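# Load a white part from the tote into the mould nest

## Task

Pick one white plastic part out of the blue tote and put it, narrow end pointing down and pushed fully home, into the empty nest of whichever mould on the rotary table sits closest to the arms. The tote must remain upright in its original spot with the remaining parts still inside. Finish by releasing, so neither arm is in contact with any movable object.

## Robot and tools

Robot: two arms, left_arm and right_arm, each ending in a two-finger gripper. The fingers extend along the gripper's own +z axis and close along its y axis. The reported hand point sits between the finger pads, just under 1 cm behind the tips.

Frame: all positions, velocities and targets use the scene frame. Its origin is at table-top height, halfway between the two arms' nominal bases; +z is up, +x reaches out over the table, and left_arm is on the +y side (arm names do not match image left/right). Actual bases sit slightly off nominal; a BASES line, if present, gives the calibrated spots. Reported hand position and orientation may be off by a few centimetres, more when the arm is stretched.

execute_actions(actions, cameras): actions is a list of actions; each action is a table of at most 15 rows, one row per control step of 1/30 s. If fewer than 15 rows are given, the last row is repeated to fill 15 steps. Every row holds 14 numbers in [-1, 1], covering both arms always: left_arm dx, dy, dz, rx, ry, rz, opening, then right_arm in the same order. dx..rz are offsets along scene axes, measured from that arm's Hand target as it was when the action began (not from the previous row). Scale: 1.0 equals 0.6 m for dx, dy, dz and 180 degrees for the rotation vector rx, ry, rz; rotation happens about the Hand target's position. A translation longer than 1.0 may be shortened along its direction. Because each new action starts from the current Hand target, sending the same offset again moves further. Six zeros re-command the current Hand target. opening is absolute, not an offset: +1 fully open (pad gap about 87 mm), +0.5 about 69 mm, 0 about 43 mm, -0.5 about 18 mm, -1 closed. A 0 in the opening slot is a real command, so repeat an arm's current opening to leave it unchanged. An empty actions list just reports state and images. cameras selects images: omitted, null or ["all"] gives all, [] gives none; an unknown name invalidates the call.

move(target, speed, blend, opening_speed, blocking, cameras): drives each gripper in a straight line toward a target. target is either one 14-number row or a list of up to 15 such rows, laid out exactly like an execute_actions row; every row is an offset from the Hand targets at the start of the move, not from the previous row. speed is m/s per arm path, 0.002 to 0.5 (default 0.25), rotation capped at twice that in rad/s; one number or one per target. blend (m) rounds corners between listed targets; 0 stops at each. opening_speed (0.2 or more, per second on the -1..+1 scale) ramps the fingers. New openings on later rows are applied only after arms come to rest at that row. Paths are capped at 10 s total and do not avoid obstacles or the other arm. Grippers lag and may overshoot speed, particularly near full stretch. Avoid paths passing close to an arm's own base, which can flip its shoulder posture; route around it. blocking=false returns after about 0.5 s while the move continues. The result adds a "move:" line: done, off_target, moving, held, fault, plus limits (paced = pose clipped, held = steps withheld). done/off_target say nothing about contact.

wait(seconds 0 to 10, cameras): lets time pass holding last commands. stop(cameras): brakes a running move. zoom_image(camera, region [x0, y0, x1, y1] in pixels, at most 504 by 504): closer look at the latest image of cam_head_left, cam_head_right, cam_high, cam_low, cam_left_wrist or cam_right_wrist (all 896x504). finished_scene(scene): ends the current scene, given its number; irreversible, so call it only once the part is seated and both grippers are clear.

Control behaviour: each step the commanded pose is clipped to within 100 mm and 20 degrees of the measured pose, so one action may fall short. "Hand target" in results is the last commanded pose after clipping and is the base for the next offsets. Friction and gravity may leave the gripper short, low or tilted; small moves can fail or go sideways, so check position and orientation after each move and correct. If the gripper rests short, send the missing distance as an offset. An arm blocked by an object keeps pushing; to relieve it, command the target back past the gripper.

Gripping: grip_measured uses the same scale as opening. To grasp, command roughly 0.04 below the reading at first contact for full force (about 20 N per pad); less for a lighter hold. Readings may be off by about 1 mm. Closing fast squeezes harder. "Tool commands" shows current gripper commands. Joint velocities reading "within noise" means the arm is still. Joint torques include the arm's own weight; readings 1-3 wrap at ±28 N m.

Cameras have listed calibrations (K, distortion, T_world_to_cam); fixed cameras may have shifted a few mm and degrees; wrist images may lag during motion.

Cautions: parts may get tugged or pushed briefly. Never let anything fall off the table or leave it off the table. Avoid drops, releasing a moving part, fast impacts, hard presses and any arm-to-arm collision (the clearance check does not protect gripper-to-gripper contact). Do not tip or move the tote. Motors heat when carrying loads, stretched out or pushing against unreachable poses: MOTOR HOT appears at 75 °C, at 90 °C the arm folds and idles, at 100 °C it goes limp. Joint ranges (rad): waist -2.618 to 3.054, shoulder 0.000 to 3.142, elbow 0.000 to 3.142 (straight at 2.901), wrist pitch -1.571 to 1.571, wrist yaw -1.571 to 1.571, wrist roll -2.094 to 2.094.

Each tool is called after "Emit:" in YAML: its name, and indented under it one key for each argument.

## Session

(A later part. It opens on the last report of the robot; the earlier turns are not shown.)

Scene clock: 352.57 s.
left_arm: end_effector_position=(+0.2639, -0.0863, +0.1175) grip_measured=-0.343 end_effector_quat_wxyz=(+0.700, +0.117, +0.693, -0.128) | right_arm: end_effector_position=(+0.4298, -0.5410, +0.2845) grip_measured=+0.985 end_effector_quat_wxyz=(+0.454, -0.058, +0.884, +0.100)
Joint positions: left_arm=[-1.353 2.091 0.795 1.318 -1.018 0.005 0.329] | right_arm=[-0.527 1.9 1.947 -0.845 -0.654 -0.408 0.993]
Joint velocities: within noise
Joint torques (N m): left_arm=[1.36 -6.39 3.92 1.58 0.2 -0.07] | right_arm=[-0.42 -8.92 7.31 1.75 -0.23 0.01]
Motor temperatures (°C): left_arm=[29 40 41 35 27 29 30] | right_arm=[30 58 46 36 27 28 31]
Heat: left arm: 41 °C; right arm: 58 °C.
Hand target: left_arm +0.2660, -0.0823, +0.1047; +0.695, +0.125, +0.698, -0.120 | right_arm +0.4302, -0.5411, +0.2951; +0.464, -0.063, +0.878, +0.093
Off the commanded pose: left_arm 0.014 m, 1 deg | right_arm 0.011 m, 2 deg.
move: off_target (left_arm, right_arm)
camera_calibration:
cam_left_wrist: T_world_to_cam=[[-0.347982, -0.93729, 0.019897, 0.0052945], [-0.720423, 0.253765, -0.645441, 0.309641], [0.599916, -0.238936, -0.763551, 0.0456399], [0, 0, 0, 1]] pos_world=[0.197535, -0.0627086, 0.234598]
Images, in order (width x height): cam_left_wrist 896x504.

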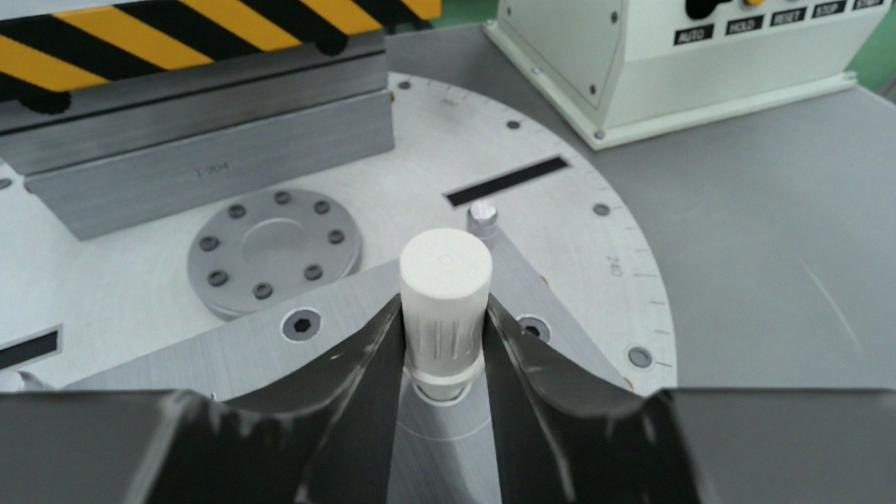

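Emit:
move:
  target: [0,-0.001,-0.012,0.003,0.001,0,-0.6,0,0,0,0,0,0,1]
  speed: 0.03
  cameras: ["cam_left_wrist","cam_low"]

Emit:
zoom_image:
  camera: "cam_left_wrist"
  region: [390, 350, 510, 450]

Emit:
zoom_image:
  camera: "cam_low"
  region: [340, 140, 500, 260]

Scene clock: 360.40 s.
left_arm: end_effector_position=(+0.2634, -0.0869, +0.1093) grip_measured=-0.343 end_effector_quat_wxyz=(+0.697, +0.123, +0.695, -0.126) | right_arm: end_effector_position=(+0.4298, -0.5410, +0.2845) grip_measured=+0.985 end_effector_quat_wxyz=(+0.454, -0.058, +0.884, +0.100)
Joint positions: left_arm=[-1.353 2.113 0.795 1.323 -1.012 0.001 0.329] | right_arm=[-0.527 1.9 1.947 -0.845 -0.654 -0.408 0.993]
Joint velocities: within noise
Joint torques (N m): left_arm=[1.36 -6.42 4.27 1.59 0.11 -0.04] | right_arm=[-0.31 -8.84 7.3 1.75 -0.23 -0.03]
Motor temperatures (°C): left_arm=[29 40 41 35 27 29 30] | right_arm=[30 58 46 36 27 28 31]
Heat: left arm: 41 °C; right arm: 58 °C.
Hand target: left_arm +0.2660, -0.0828, +0.0976; +0.693, +0.128, +0.699, -0.117 | right_arm +0.4302, -0.5411, +0.2951; +0.464, -0.063, +0.878, +0.093
Off the commanded pose: left_arm 0.013 m, 1 deg | right_arm 0.011 m, 2 deg.
move: off_target (left_arm, right_arm)
camera_calibration:
cam_left_wrist: T_world_to_cam=[[-0.353296, -0.935456, 0.0101854, 0.00732466], [-0.721952, 0.265705, -0.638894, 0.304813], [0.594951, -0.233072, -0.769227, 0.0419101], [0, 0, 0, 1]] pos_world=[0.197713, -0.0643703, 0.226907]
Images, in order (width x height): cam_low 896x504, cam_left_wrist 896x504.

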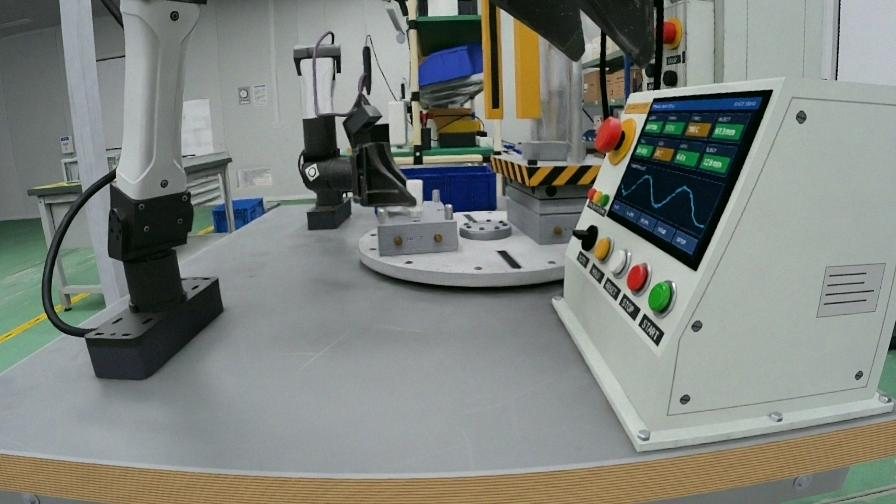

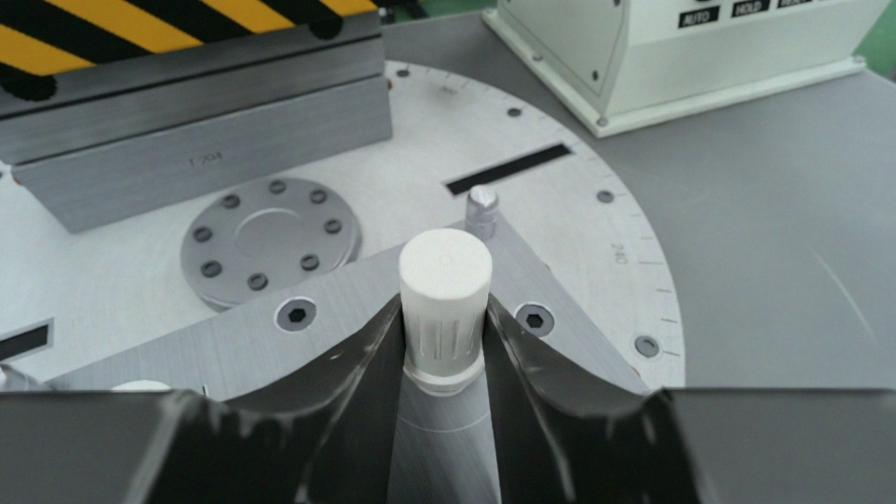

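Scaled by 4.200 from the camera's 896x504 image, which has a finer 1280x720 frame.

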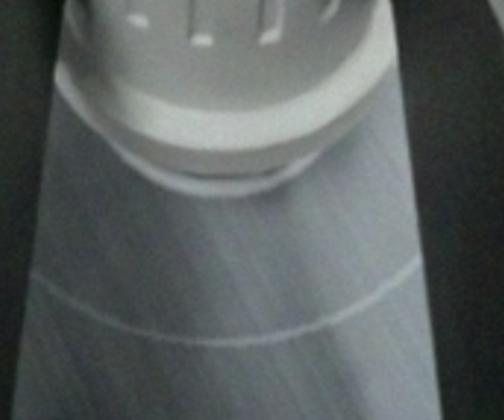

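Scaled by 3.150 from the camera's 896x504 image, which has a finer 1280x720 frame.

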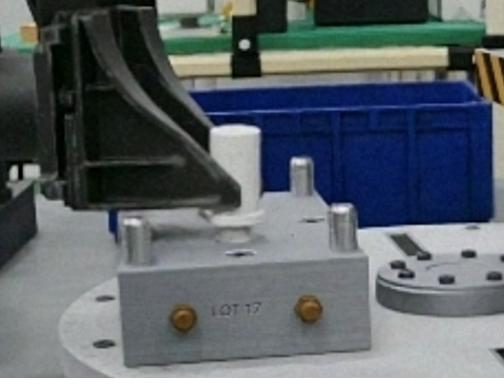

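Emit:
move:
  target: [0,-0.001,-0.012,0,0,0,-0.6,0,0,0,0,0,0,1]
  speed: 0.03
  cameras: ["cam_left_wrist","cam_low"]

Emit:
zoom_image:
  camera: "cam_left_wrist"
  region: [390, 350, 510, 450]

Emit:
zoom_image:
  camera: "cam_low"
  region: [340, 140, 500, 260]

Scene clock: 368.93 s.
left_arm: end_effector_position=(+0.2637, -0.0870, +0.1053) grip_measured=-0.343 end_effector_quat_wxyz=(+0.699, +0.117, +0.694, -0.129) | right_arm: end_effector_position=(+0.4298, -0.5410, +0.2845) grip_measured=+0.985 end_effector_quat_wxyz=(+0.454, -0.058, +0.884, +0.100)
Joint positions: left_arm=[-1.353 2.137 0.795 1.36 -1.015 0 0.329] | right_arm=[-0.527 1.9 1.947 -0.845 -0.654 -0.408 0.993]
Joint velocities: within noise
Joint torques (N m): left_arm=[1.32 -6.08 4.34 1.46 0.14 -0.04] | right_arm=[-0.27 -9.03 7.28 1.75 -0.24 0.02]
Motor temperatures (°C): left_arm=[29 40 41 35 27 29 30] | right_arm=[30 58 46 36 27 28 31]
Heat: left arm: 41 °C; right arm: 58 °C.
Hand target: left_arm +0.2660, -0.0835, +0.0904; +0.693, +0.128, +0.699, -0.117 | right_arm +0.4302, -0.5411, +0.2951; +0.464, -0.063, +0.878, +0.093
Off the commanded pose: left_arm 0.016 m, 2 deg | right_arm 0.011 m, 2 deg.
move: off_target (left_arm, right_arm)
camera_calibration:
cam_left_wrist: T_world_to_cam=[[-0.35084, -0.93618, 0.0218593, 0.00541141], [-0.721007, 0.25516, -0.644238, 0.301933], [0.597545, -0.241785, -0.764513, 0.0367743], [0, 0, 0, 1]] pos_world=[0.19762, -0.0630836, 0.222513]
Images, in order (width x height): cam_low 896x504, cam_left_wrist 896x504.

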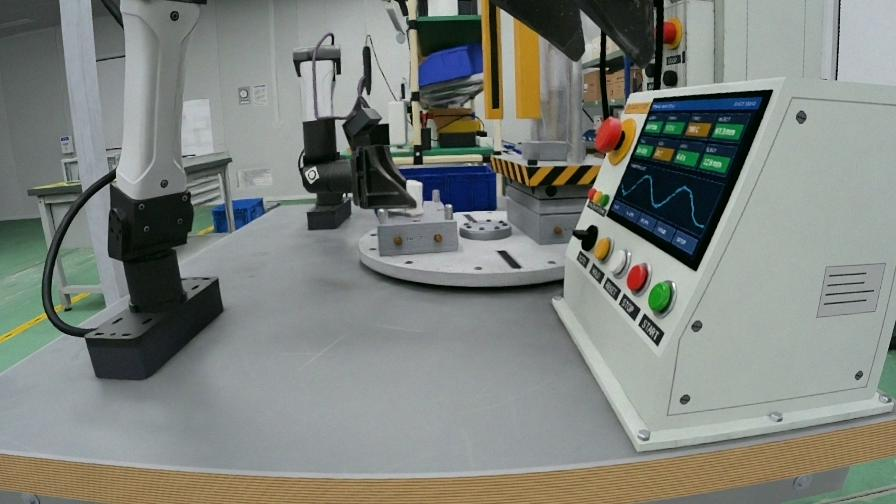

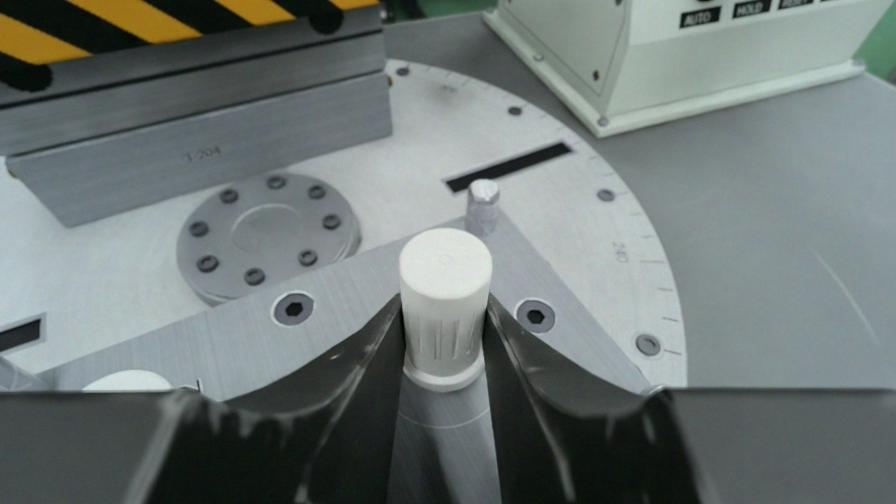

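Scaled by 4.200 from the camera's 896x504 image, which has a finer 1280x720 frame.

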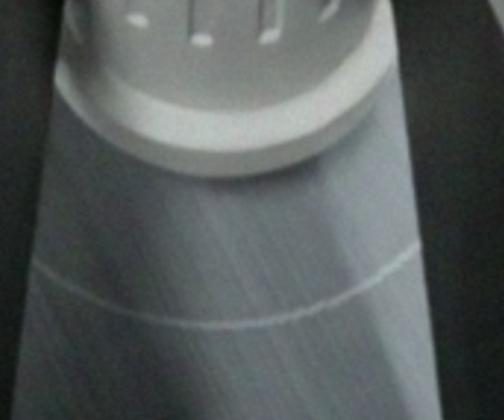

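Scaled by 3.150 from the camera's 896x504 image, which has a finer 1280x720 frame.

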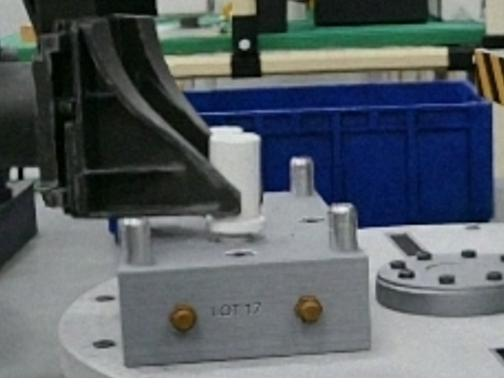

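Emit:
move:
  target: [0,-0.002,-0.01,0,0,0,-0.6,0,0,0,0,0,0,1]
  speed: 0.03
  cameras: ["cam_left_wrist","cam_low"]

Emit:
zoom_image:
  camera: "cam_left_wrist"
  region: [390, 350, 510, 450]

Emit:
zoom_image:
  camera: "cam_low"
  region: [380, 180, 440, 230]

Scene clock: 374.77 s.
left_arm: end_effector_position=(+0.2640, -0.0863, +0.1000) grip_measured=-0.343 end_effector_quat_wxyz=(+0.700, +0.114, +0.694, -0.129) | right_arm: end_effector_position=(+0.4298, -0.5410, +0.2845) grip_measured=+0.985 end_effector_quat_wxyz=(+0.454, -0.058, +0.884, +0.100)
Joint positions: left_arm=[-1.353 2.161 0.795 1.389 -1.02 0 0.329] | right_arm=[-0.527 1.9 1.947 -0.845 -0.654 -0.408 0.993]
Joint velocities: within noise
Joint torques (N m): left_arm=[1.24 -5.94 4.79 1.39 0.18 -0.03] | right_arm=[-0.27 -9.02 7.27 1.75 -0.24 0.01]
Motor temperatures (°C): left_arm=[29 40 41 35 27 29 30] | right_arm=[30 58 46 36 27 28 31]
Heat: left arm: 41 °C; right arm: 58 °C.
Hand target: left_arm +0.2660, -0.0846, +0.0843; +0.693, +0.128, +0.699, -0.117 | right_arm +0.4302, -0.5411, +0.2951; +0.464, -0.063, +0.878, +0.093
Off the commanded pose: left_arm 0.016 m, 2 deg | right_arm 0.011 m, 2 deg.
move: off_target (left_arm, right_arm)
camera_calibration:
cam_left_wrist: T_world_to_cam=[[-0.346214, -0.937801, 0.0257883, 0.00460418], [-0.721719, 0.248679, -0.645973, 0.298286], [0.599381, -0.242257, -0.762925, 0.0319715], [0, 0, 0, 1]] pos_world=[0.19771, -0.0621144, 0.216958]
Images, in order (width x height): cam_low 896x504, cam_left_wrist 896x504.

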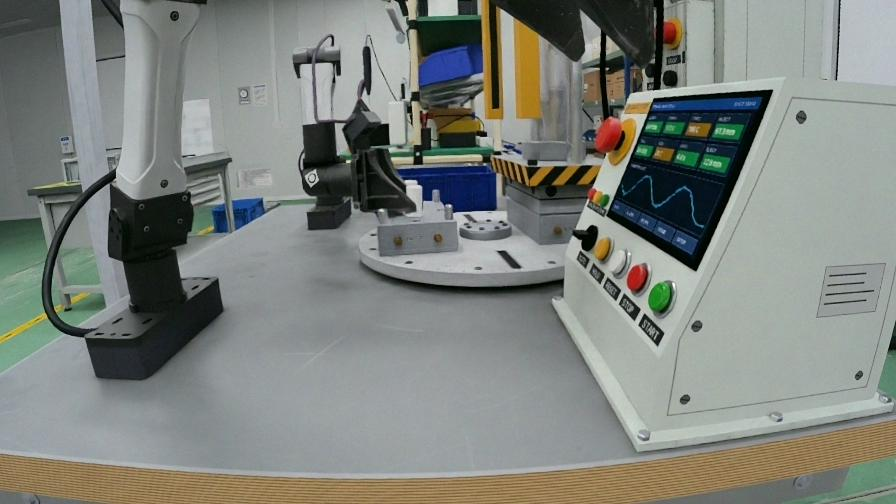

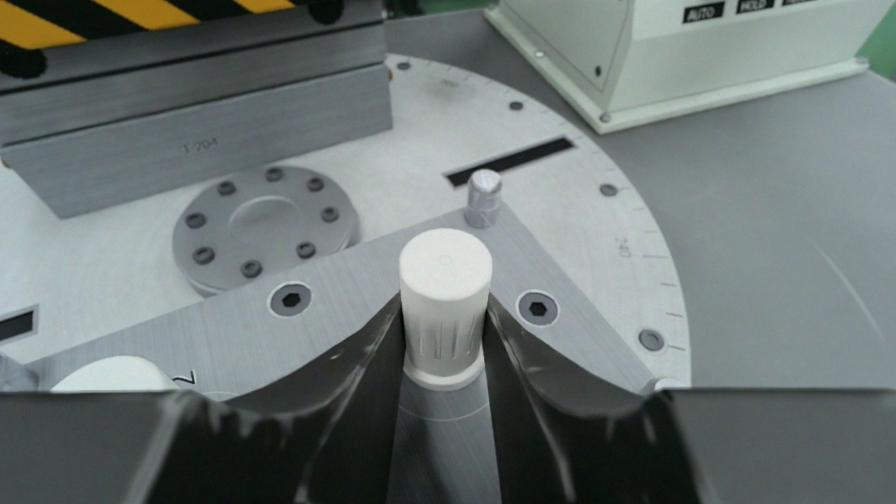

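Scaled by 4.200 from the camera's 896x504 image, which has a finer 1280x720 frame.

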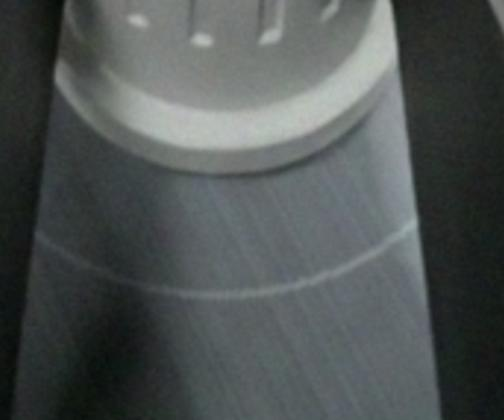

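Scaled by 8.400 from the camera's 896x504 image, which has a finer 1280x720 frame.

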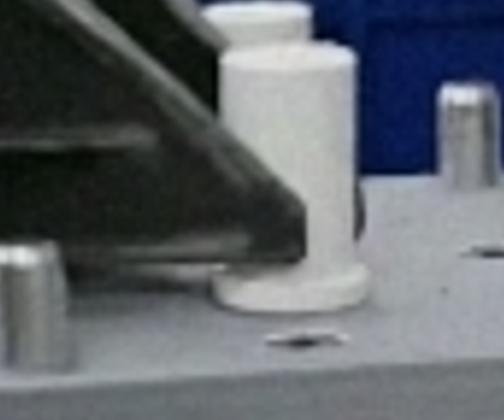

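Emit:
move:
  target: [0,-0.002,-0.01,0,0,0,-0.6,0,0,0,0,0,0,1]
  speed: 0.03
  cameras: ["cam_left_wrist","cam_low"]

Emit:
zoom_image:
  camera: "cam_left_wrist"
  region: [390, 350, 510, 450]

Emit:
zoom_image:
  camera: "cam_low"
  region: [380, 180, 440, 230]

Scene clock: 380.87 s.
left_arm: end_effector_position=(+0.2646, -0.0856, +0.0994) grip_measured=-0.342 end_effector_quat_wxyz=(+0.703, +0.106, +0.691, -0.133) | right_arm: end_effector_position=(+0.4298, -0.5410, +0.2845) grip_measured=+0.985 end_effector_quat_wxyz=(+0.454, -0.058, +0.884, +0.100)
Joint positions: left_arm=[-1.353 2.178 0.795 1.429 -1.027 0.005 0.329] | right_arm=[-0.527 1.9 1.947 -0.845 -0.654 -0.408 0.993]
Joint velocities: within noise
Joint torques (N m): left_arm=[1.14 -5.41 5.15 1.17 0.27 -0.09] | right_arm=[-0.36 -8.98 7.24 1.74 -0.23 0]
Motor temperatures (°C): left_arm=[29 39 41 35 27 29 30] | right_arm=[30 58 46 36 27 28 31]
Heat: left arm: 41 °C; right arm: 58 °C.
Hand target: left_arm +0.2660, -0.0858, +0.0784; +0.693, +0.127, +0.699, -0.117 | right_arm +0.4302, -0.5411, +0.2951; +0.464, -0.063, +0.878, +0.093
Off the commanded pose: left_arm 0.021 m, 3 deg | right_arm 0.011 m, 2 deg.
move: off_target (left_arm, right_arm)
camera_calibration:
cam_left_wrist: T_world_to_cam=[[-0.339894, -0.939582, 0.0407183, 0.00216429], [-0.719377, 0.231858, -0.654782, 0.297016], [0.60578, -0.251848, -0.75472, 0.0280266], [0, 0, 0, 1]] pos_world=[0.197424, -0.0597736, 0.215545]
Images, in order (width x height): cam_low 896x504, cam_left_wrist 896x504.

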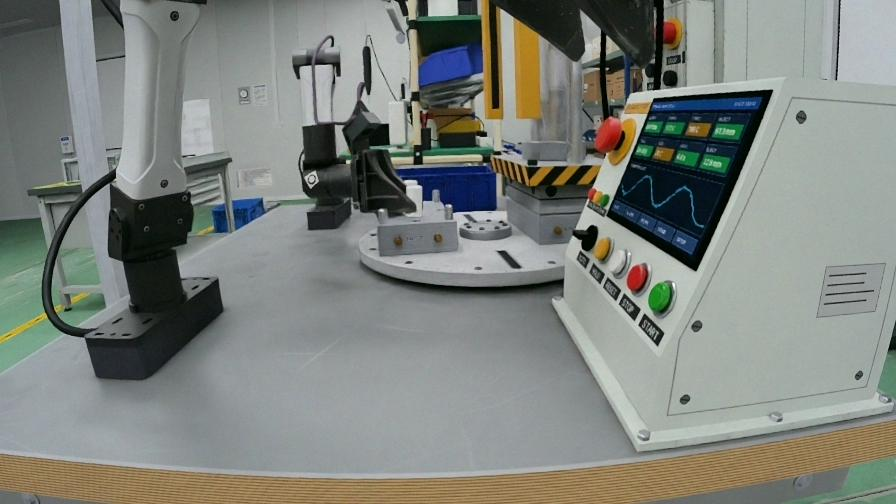

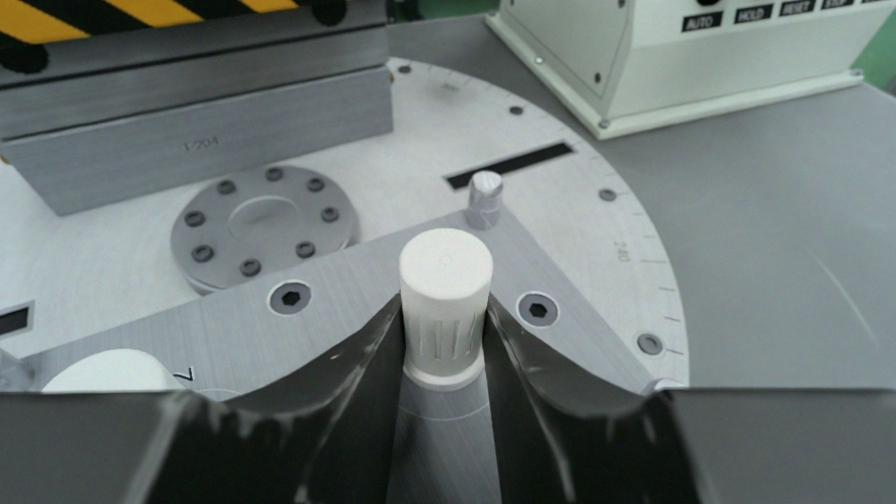

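Scaled by 4.200 from the camera's 896x504 image, which has a finer 1280x720 frame.

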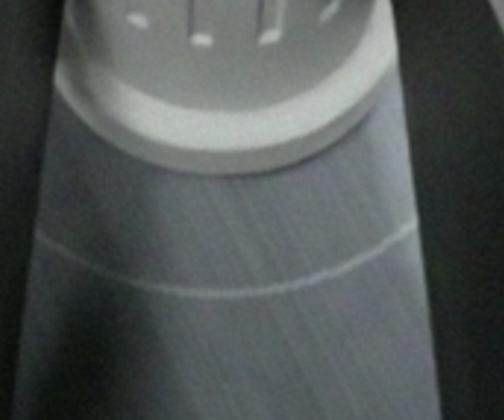

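Scaled by 8.400 from the camera's 896x504 image, which has a finer 1280x720 frame.

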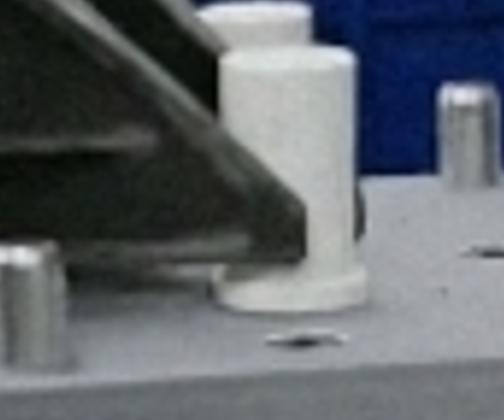

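Emit:
move:
  target: [-0.001,0,0.032,0,0,0,-0.45,0,0,0,0,0,0,1]
  speed: 0.03
  cameras: ["cam_left_wrist"]

Emit:
move:
  target: [0,0,0,0,0,0,0.1,0,0,0,0,0,0,1]
  opening_speed: 0.4
  cameras: ["cam_left_wrist","cam_low"]

Emit:
zoom_image:
  camera: "cam_low"
  region: [380, 180, 440, 230]

Scene clock: 389.83 s.
left_arm: end_effector_position=(+0.2643, -0.0855, +0.0993) grip_measured=-0.342 end_effector_quat_wxyz=(+0.701, +0.114, +0.693, -0.127) | right_arm: end_effector_position=(+0.4298, -0.5410, +0.2845) grip_measured=+0.985 end_effector_quat_wxyz=(+0.454, -0.058, +0.884, +0.100)
Joint positions: left_arm=[-1.353 2.165 0.795 1.397 -1.024 0.007 0.329] | right_arm=[-0.527 1.9 1.947 -0.845 -0.654 -0.408 0.993]
Joint velocities: within noise
Joint torques (N m): left_arm=[1.07 -9.65 5.15 0.88 0.21 -0.03] | right_arm=[-0.34 -9.01 7.35 1.74 -0.23 0.01]
Motor temperatures (°C): left_arm=[29 39 41 35 27 29 30] | right_arm=[30 58 46 36 27 28 31]
Heat: left arm: 41 °C; right arm: 58 °C.
Hand target: left_arm +0.2654, -0.0858, +0.0975; +0.693, +0.128, +0.699, -0.117 | right_arm +0.4302, -0.5411, +0.2951; +0.464, -0.063, +0.878, +0.093
Off the commanded pose: left_arm 0.002 m, 2 deg | right_arm 0.011 m, 2 deg.
move: off_target (right_arm)
camera_calibration:
cam_left_wrist: T_world_to_cam=[[-0.342624, -0.939209, 0.0222693, 0.00476462], [-0.72088, 0.24763, -0.647311, 0.297752], [0.602445, -0.237838, -0.761901, 0.03096], [0, 0, 0, 1]] pos_world=[0.197625, -0.0618939, 0.216221]
Images, in order (width x height): cam_left_wrist 896x504.

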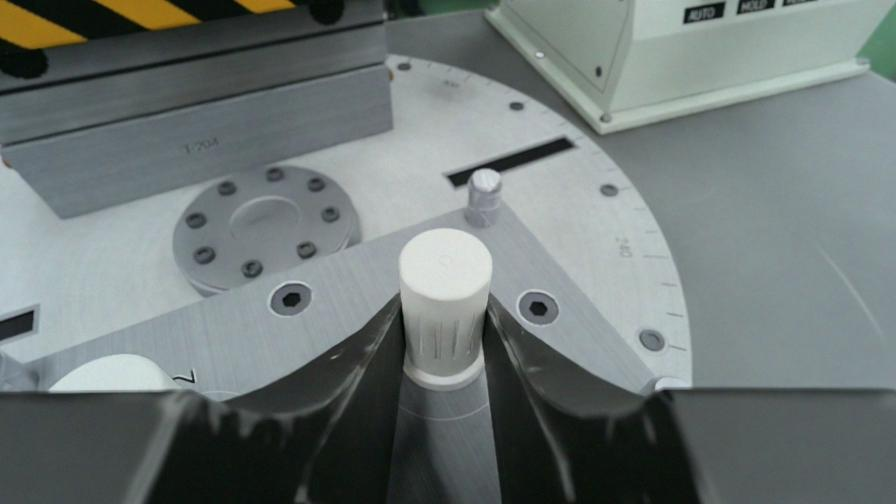

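Scene clock: 391.43 s.
left_arm: end_effector_position=(+0.2639, -0.0835, +0.0912) grip_measured=+0.100 end_effector_quat_wxyz=(+0.694, +0.130, +0.699, -0.111) | right_arm: end_effector_position=(+0.4298, -0.5410, +0.2845) grip_measured=+0.985 end_effector_quat_wxyz=(+0.454, -0.058, +0.884, +0.100)
Joint positions: left_arm=[-1.353 2.165 0.795 1.347 -1.024 0.006 0.55] | right_arm=[-0.527 1.9 1.947 -0.845 -0.654 -0.408 0.993]
Joint velocities: within noise
Joint torques (N m): left_arm=[1.06 -9.89 5.27 1.32 0.18 -0.07] | right_arm=[-0.29 -8.9 7.28 1.73 -0.23 0]
Motor temperatures (°C): left_arm=[29 39 40 35 27 29 30] | right_arm=[30 58 46 36 27 28 31]
Heat: left arm: 40 °C; right arm: 58 °C.
Hand target: left_arm +0.2654, -0.0858, +0.0975; +0.693, +0.128, +0.699, -0.117 | right_arm +0.4302, -0.5411, +0.2951; +0.464, -0.063, +0.878, +0.093
Off the commanded pose: left_arm 0.007 m, 1 deg | right_arm 0.011 m, 2 deg.
move: off_target (right_arm)
camera_calibration:
cam_left_wrist: T_world_to_cam=[[-0.342608, -0.939284, -0.0191186, 0.0104212], [-0.727481, 0.278119, -0.627233, 0.29411], [0.594467, -0.200987, -0.778597, 0.032154], [0, 0, 0, 1]] pos_world=[0.198415, -0.0655467, 0.20971]
Images, in order (width x height): cam_low 896x504, cam_left_wrist 896x504.

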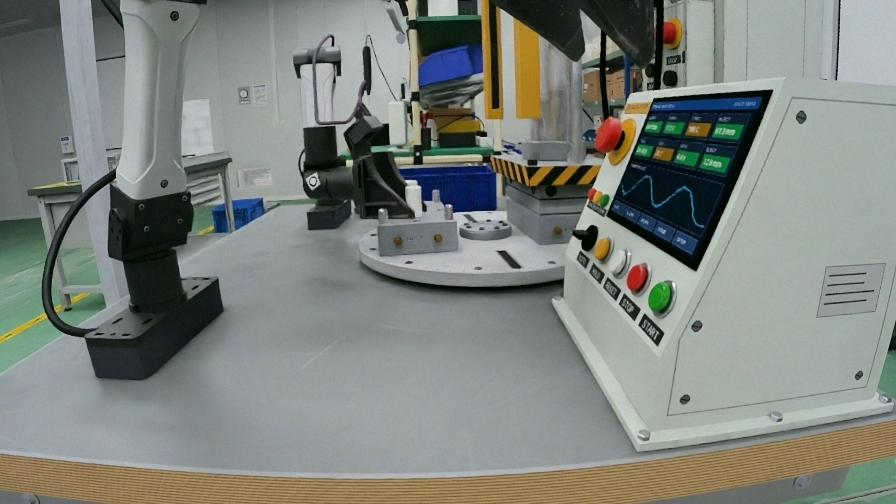

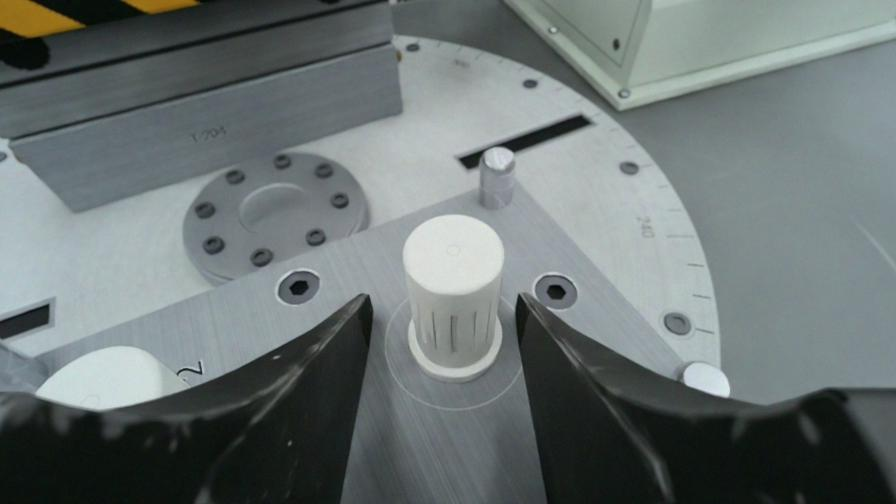

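Scaled by 8.400 from the camera's 896x504 image, which has a finer 1280x720 frame.

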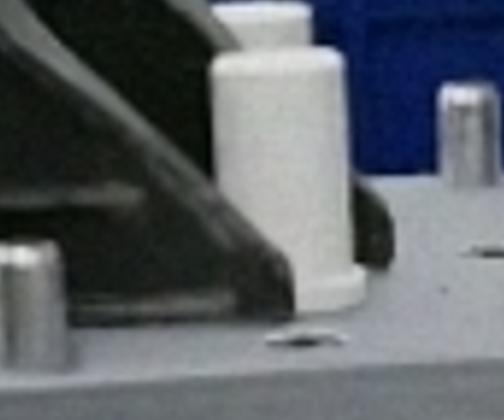

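Emit:
move:
  target:
    - [-0.007,-0.004,0.015,0,0,0,0.2,0,0,0,0,0,0,1]
    - [-0.16,0.045,0.06,0,0,0,0.2,0,0,0,0,0,0,1]
    - [-0.16,0.045,0.2,0,0,0,0.2,0,0,0,0,0,0,1]
  speed: [0.03,0.06,0.15]

Emit:
zoom_image:
  camera: "cam_low"
  region: [370, 170, 460, 230]

Emit:
zoom_image:
  camera: "cam_high"
  region: [380, 240, 540, 330]

Scene clock: 403.97 s.
left_arm: end_effector_position=(+0.1712, -0.0569, +0.2020) grip_measured=+0.200 end_effector_quat_wxyz=(+0.692, +0.146, +0.699, -0.101) | right_arm: end_effector_position=(+0.4298, -0.5410, +0.2845) grip_measured=+0.985 end_effector_quat_wxyz=(+0.454, -0.058, +0.884, +0.100)
Joint positions: left_arm=[-1.625 1.663 0.755 0.834 -1.286 -0.012 0.6] | right_arm=[-0.527 1.9 1.947 -0.845 -0.654 -0.408 0.993]
Joint velocities: within noise
Joint torques (N m): left_arm=[0.25 -8.39 9.11 1.27 -0.05 -0.11] | right_arm=[-0.42 -8.9 7.38 1.73 -0.23 0.01]
Motor temperatures (°C): left_arm=[29 41 41 35 27 29 30] | right_arm=[30 58 46 36 27 28 31]
Heat: left arm: 41 °C; right arm: 58 °C.
Hand target: left_arm +0.1694, -0.0589, +0.2176; +0.693, +0.128, +0.699, -0.117 | right_arm +0.4302, -0.5411, +0.2951; +0.464, -0.063, +0.878, +0.093
Off the commanded pose: left_arm 0.016 m, 3 deg | right_arm 0.011 m, 2 deg.
move: off_target (left_arm, right_arm)
camera_calibration:
cam_left_wrist: T_world_to_cam=[[-0.351366, -0.934737, -0.0529916, 0.0143237], [-0.722672, 0.306765, -0.619388, 0.288038], [0.595221, -0.179336, -0.783295, 0.180942], [0, 0, 0, 1]] pos_world=[0.105489, -0.0425215, 0.320898]

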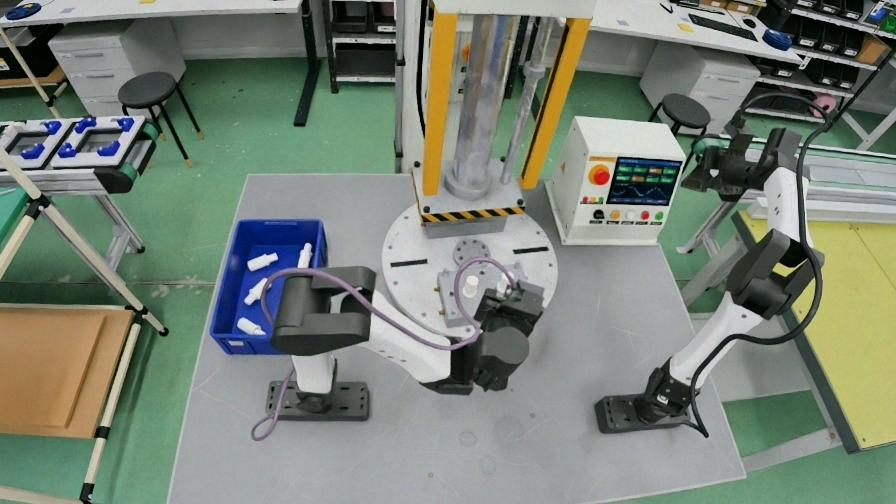

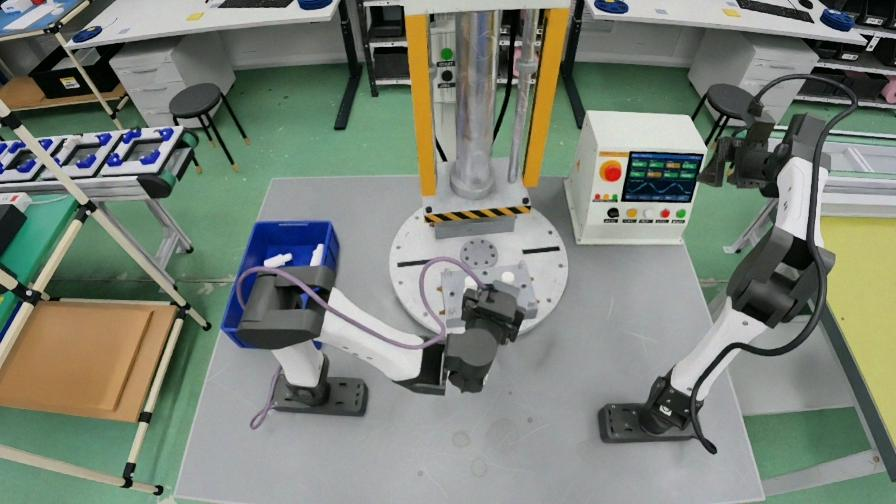

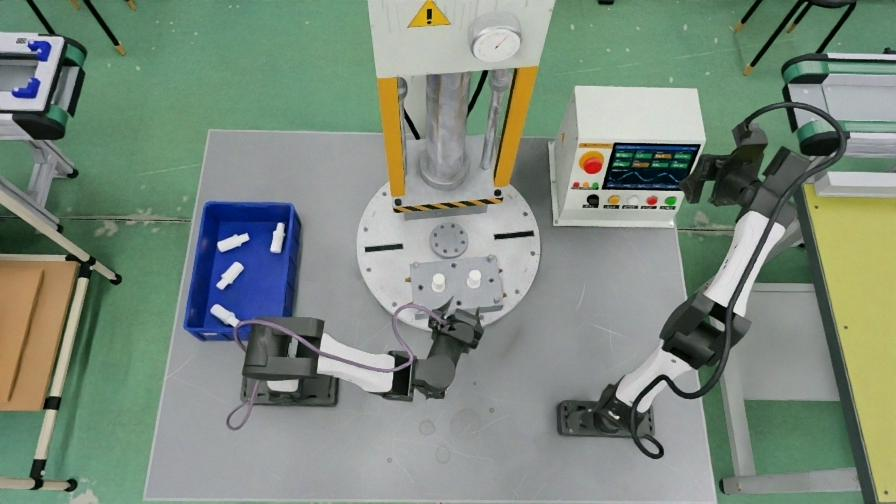

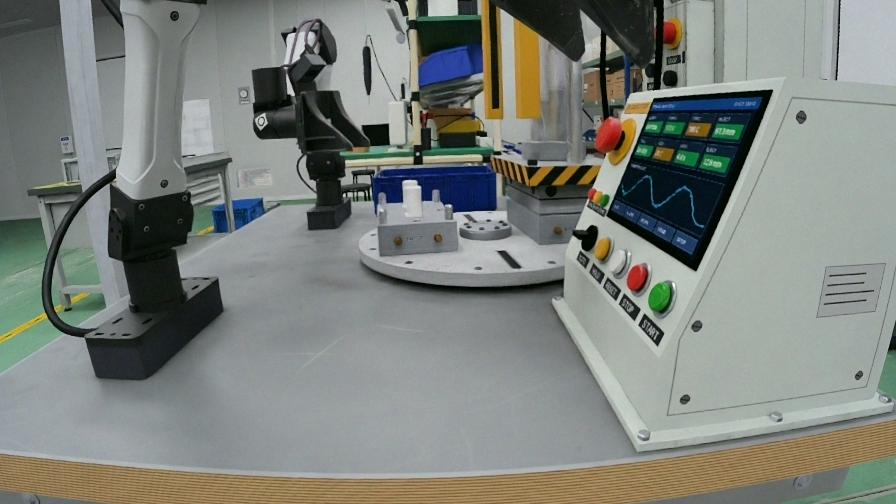

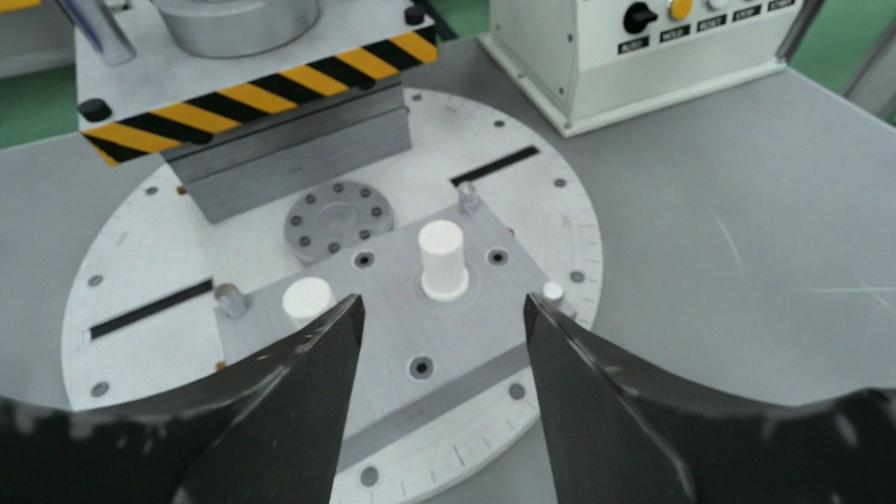

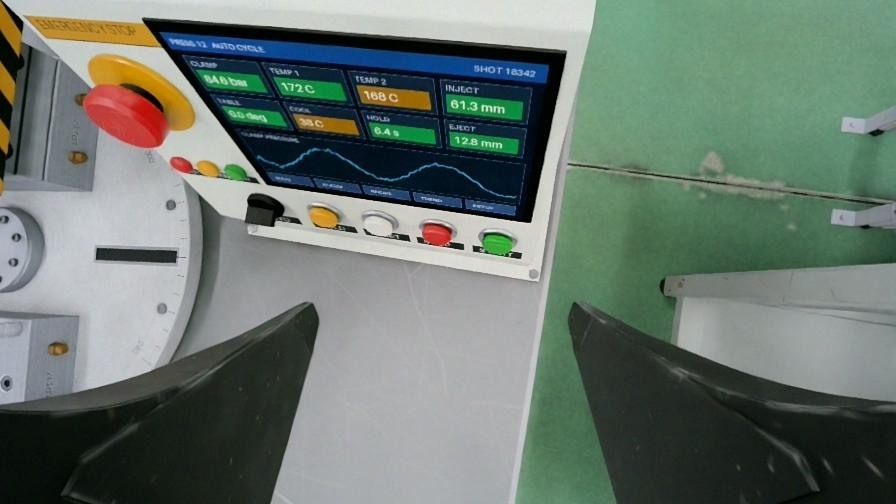

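Scaled by 5.600 from the camera's 896x504 image, which has a finer 1280x720 frame.

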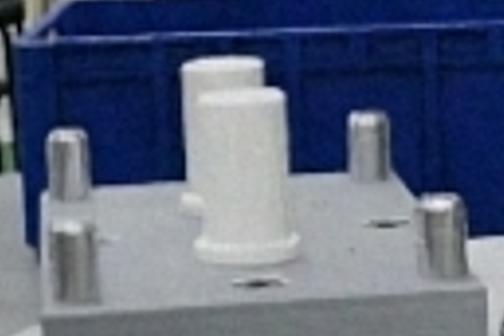

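Scaled by 3.150 from the camera's 896x504 image, which has a finer 1280x720 frame.

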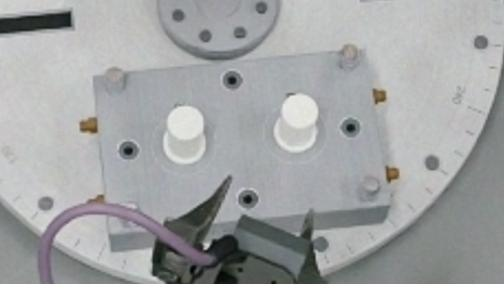

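Emit:
zoom_image:
  camera: "cam_left_wrist"
  region: [270, 200, 510, 335]

Emit:
zoom_image:
  camera: "cam_low"
  region: [395, 175, 431, 223]

Scaled by 2.100 from the camera's 896x504 image, which has a finer 1280x720 frame.

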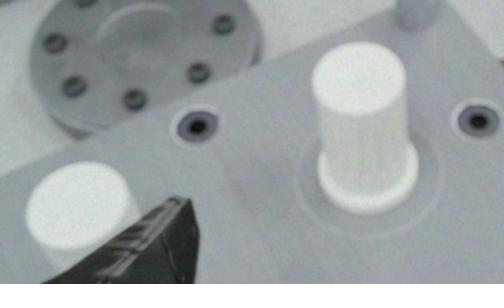

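Scaled by 10.500 from the camera's 896x504 image, which has a finer 1280x720 frame.

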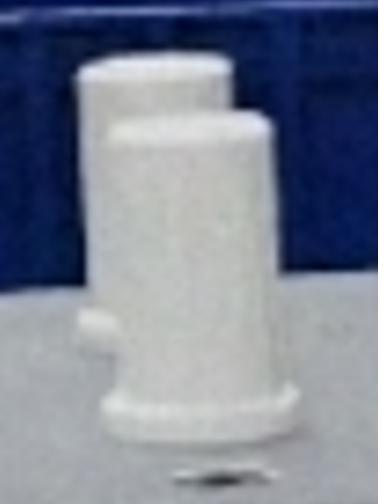

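Emit:
finished_scene:
  scene: 1

The scene is finished: the task was done.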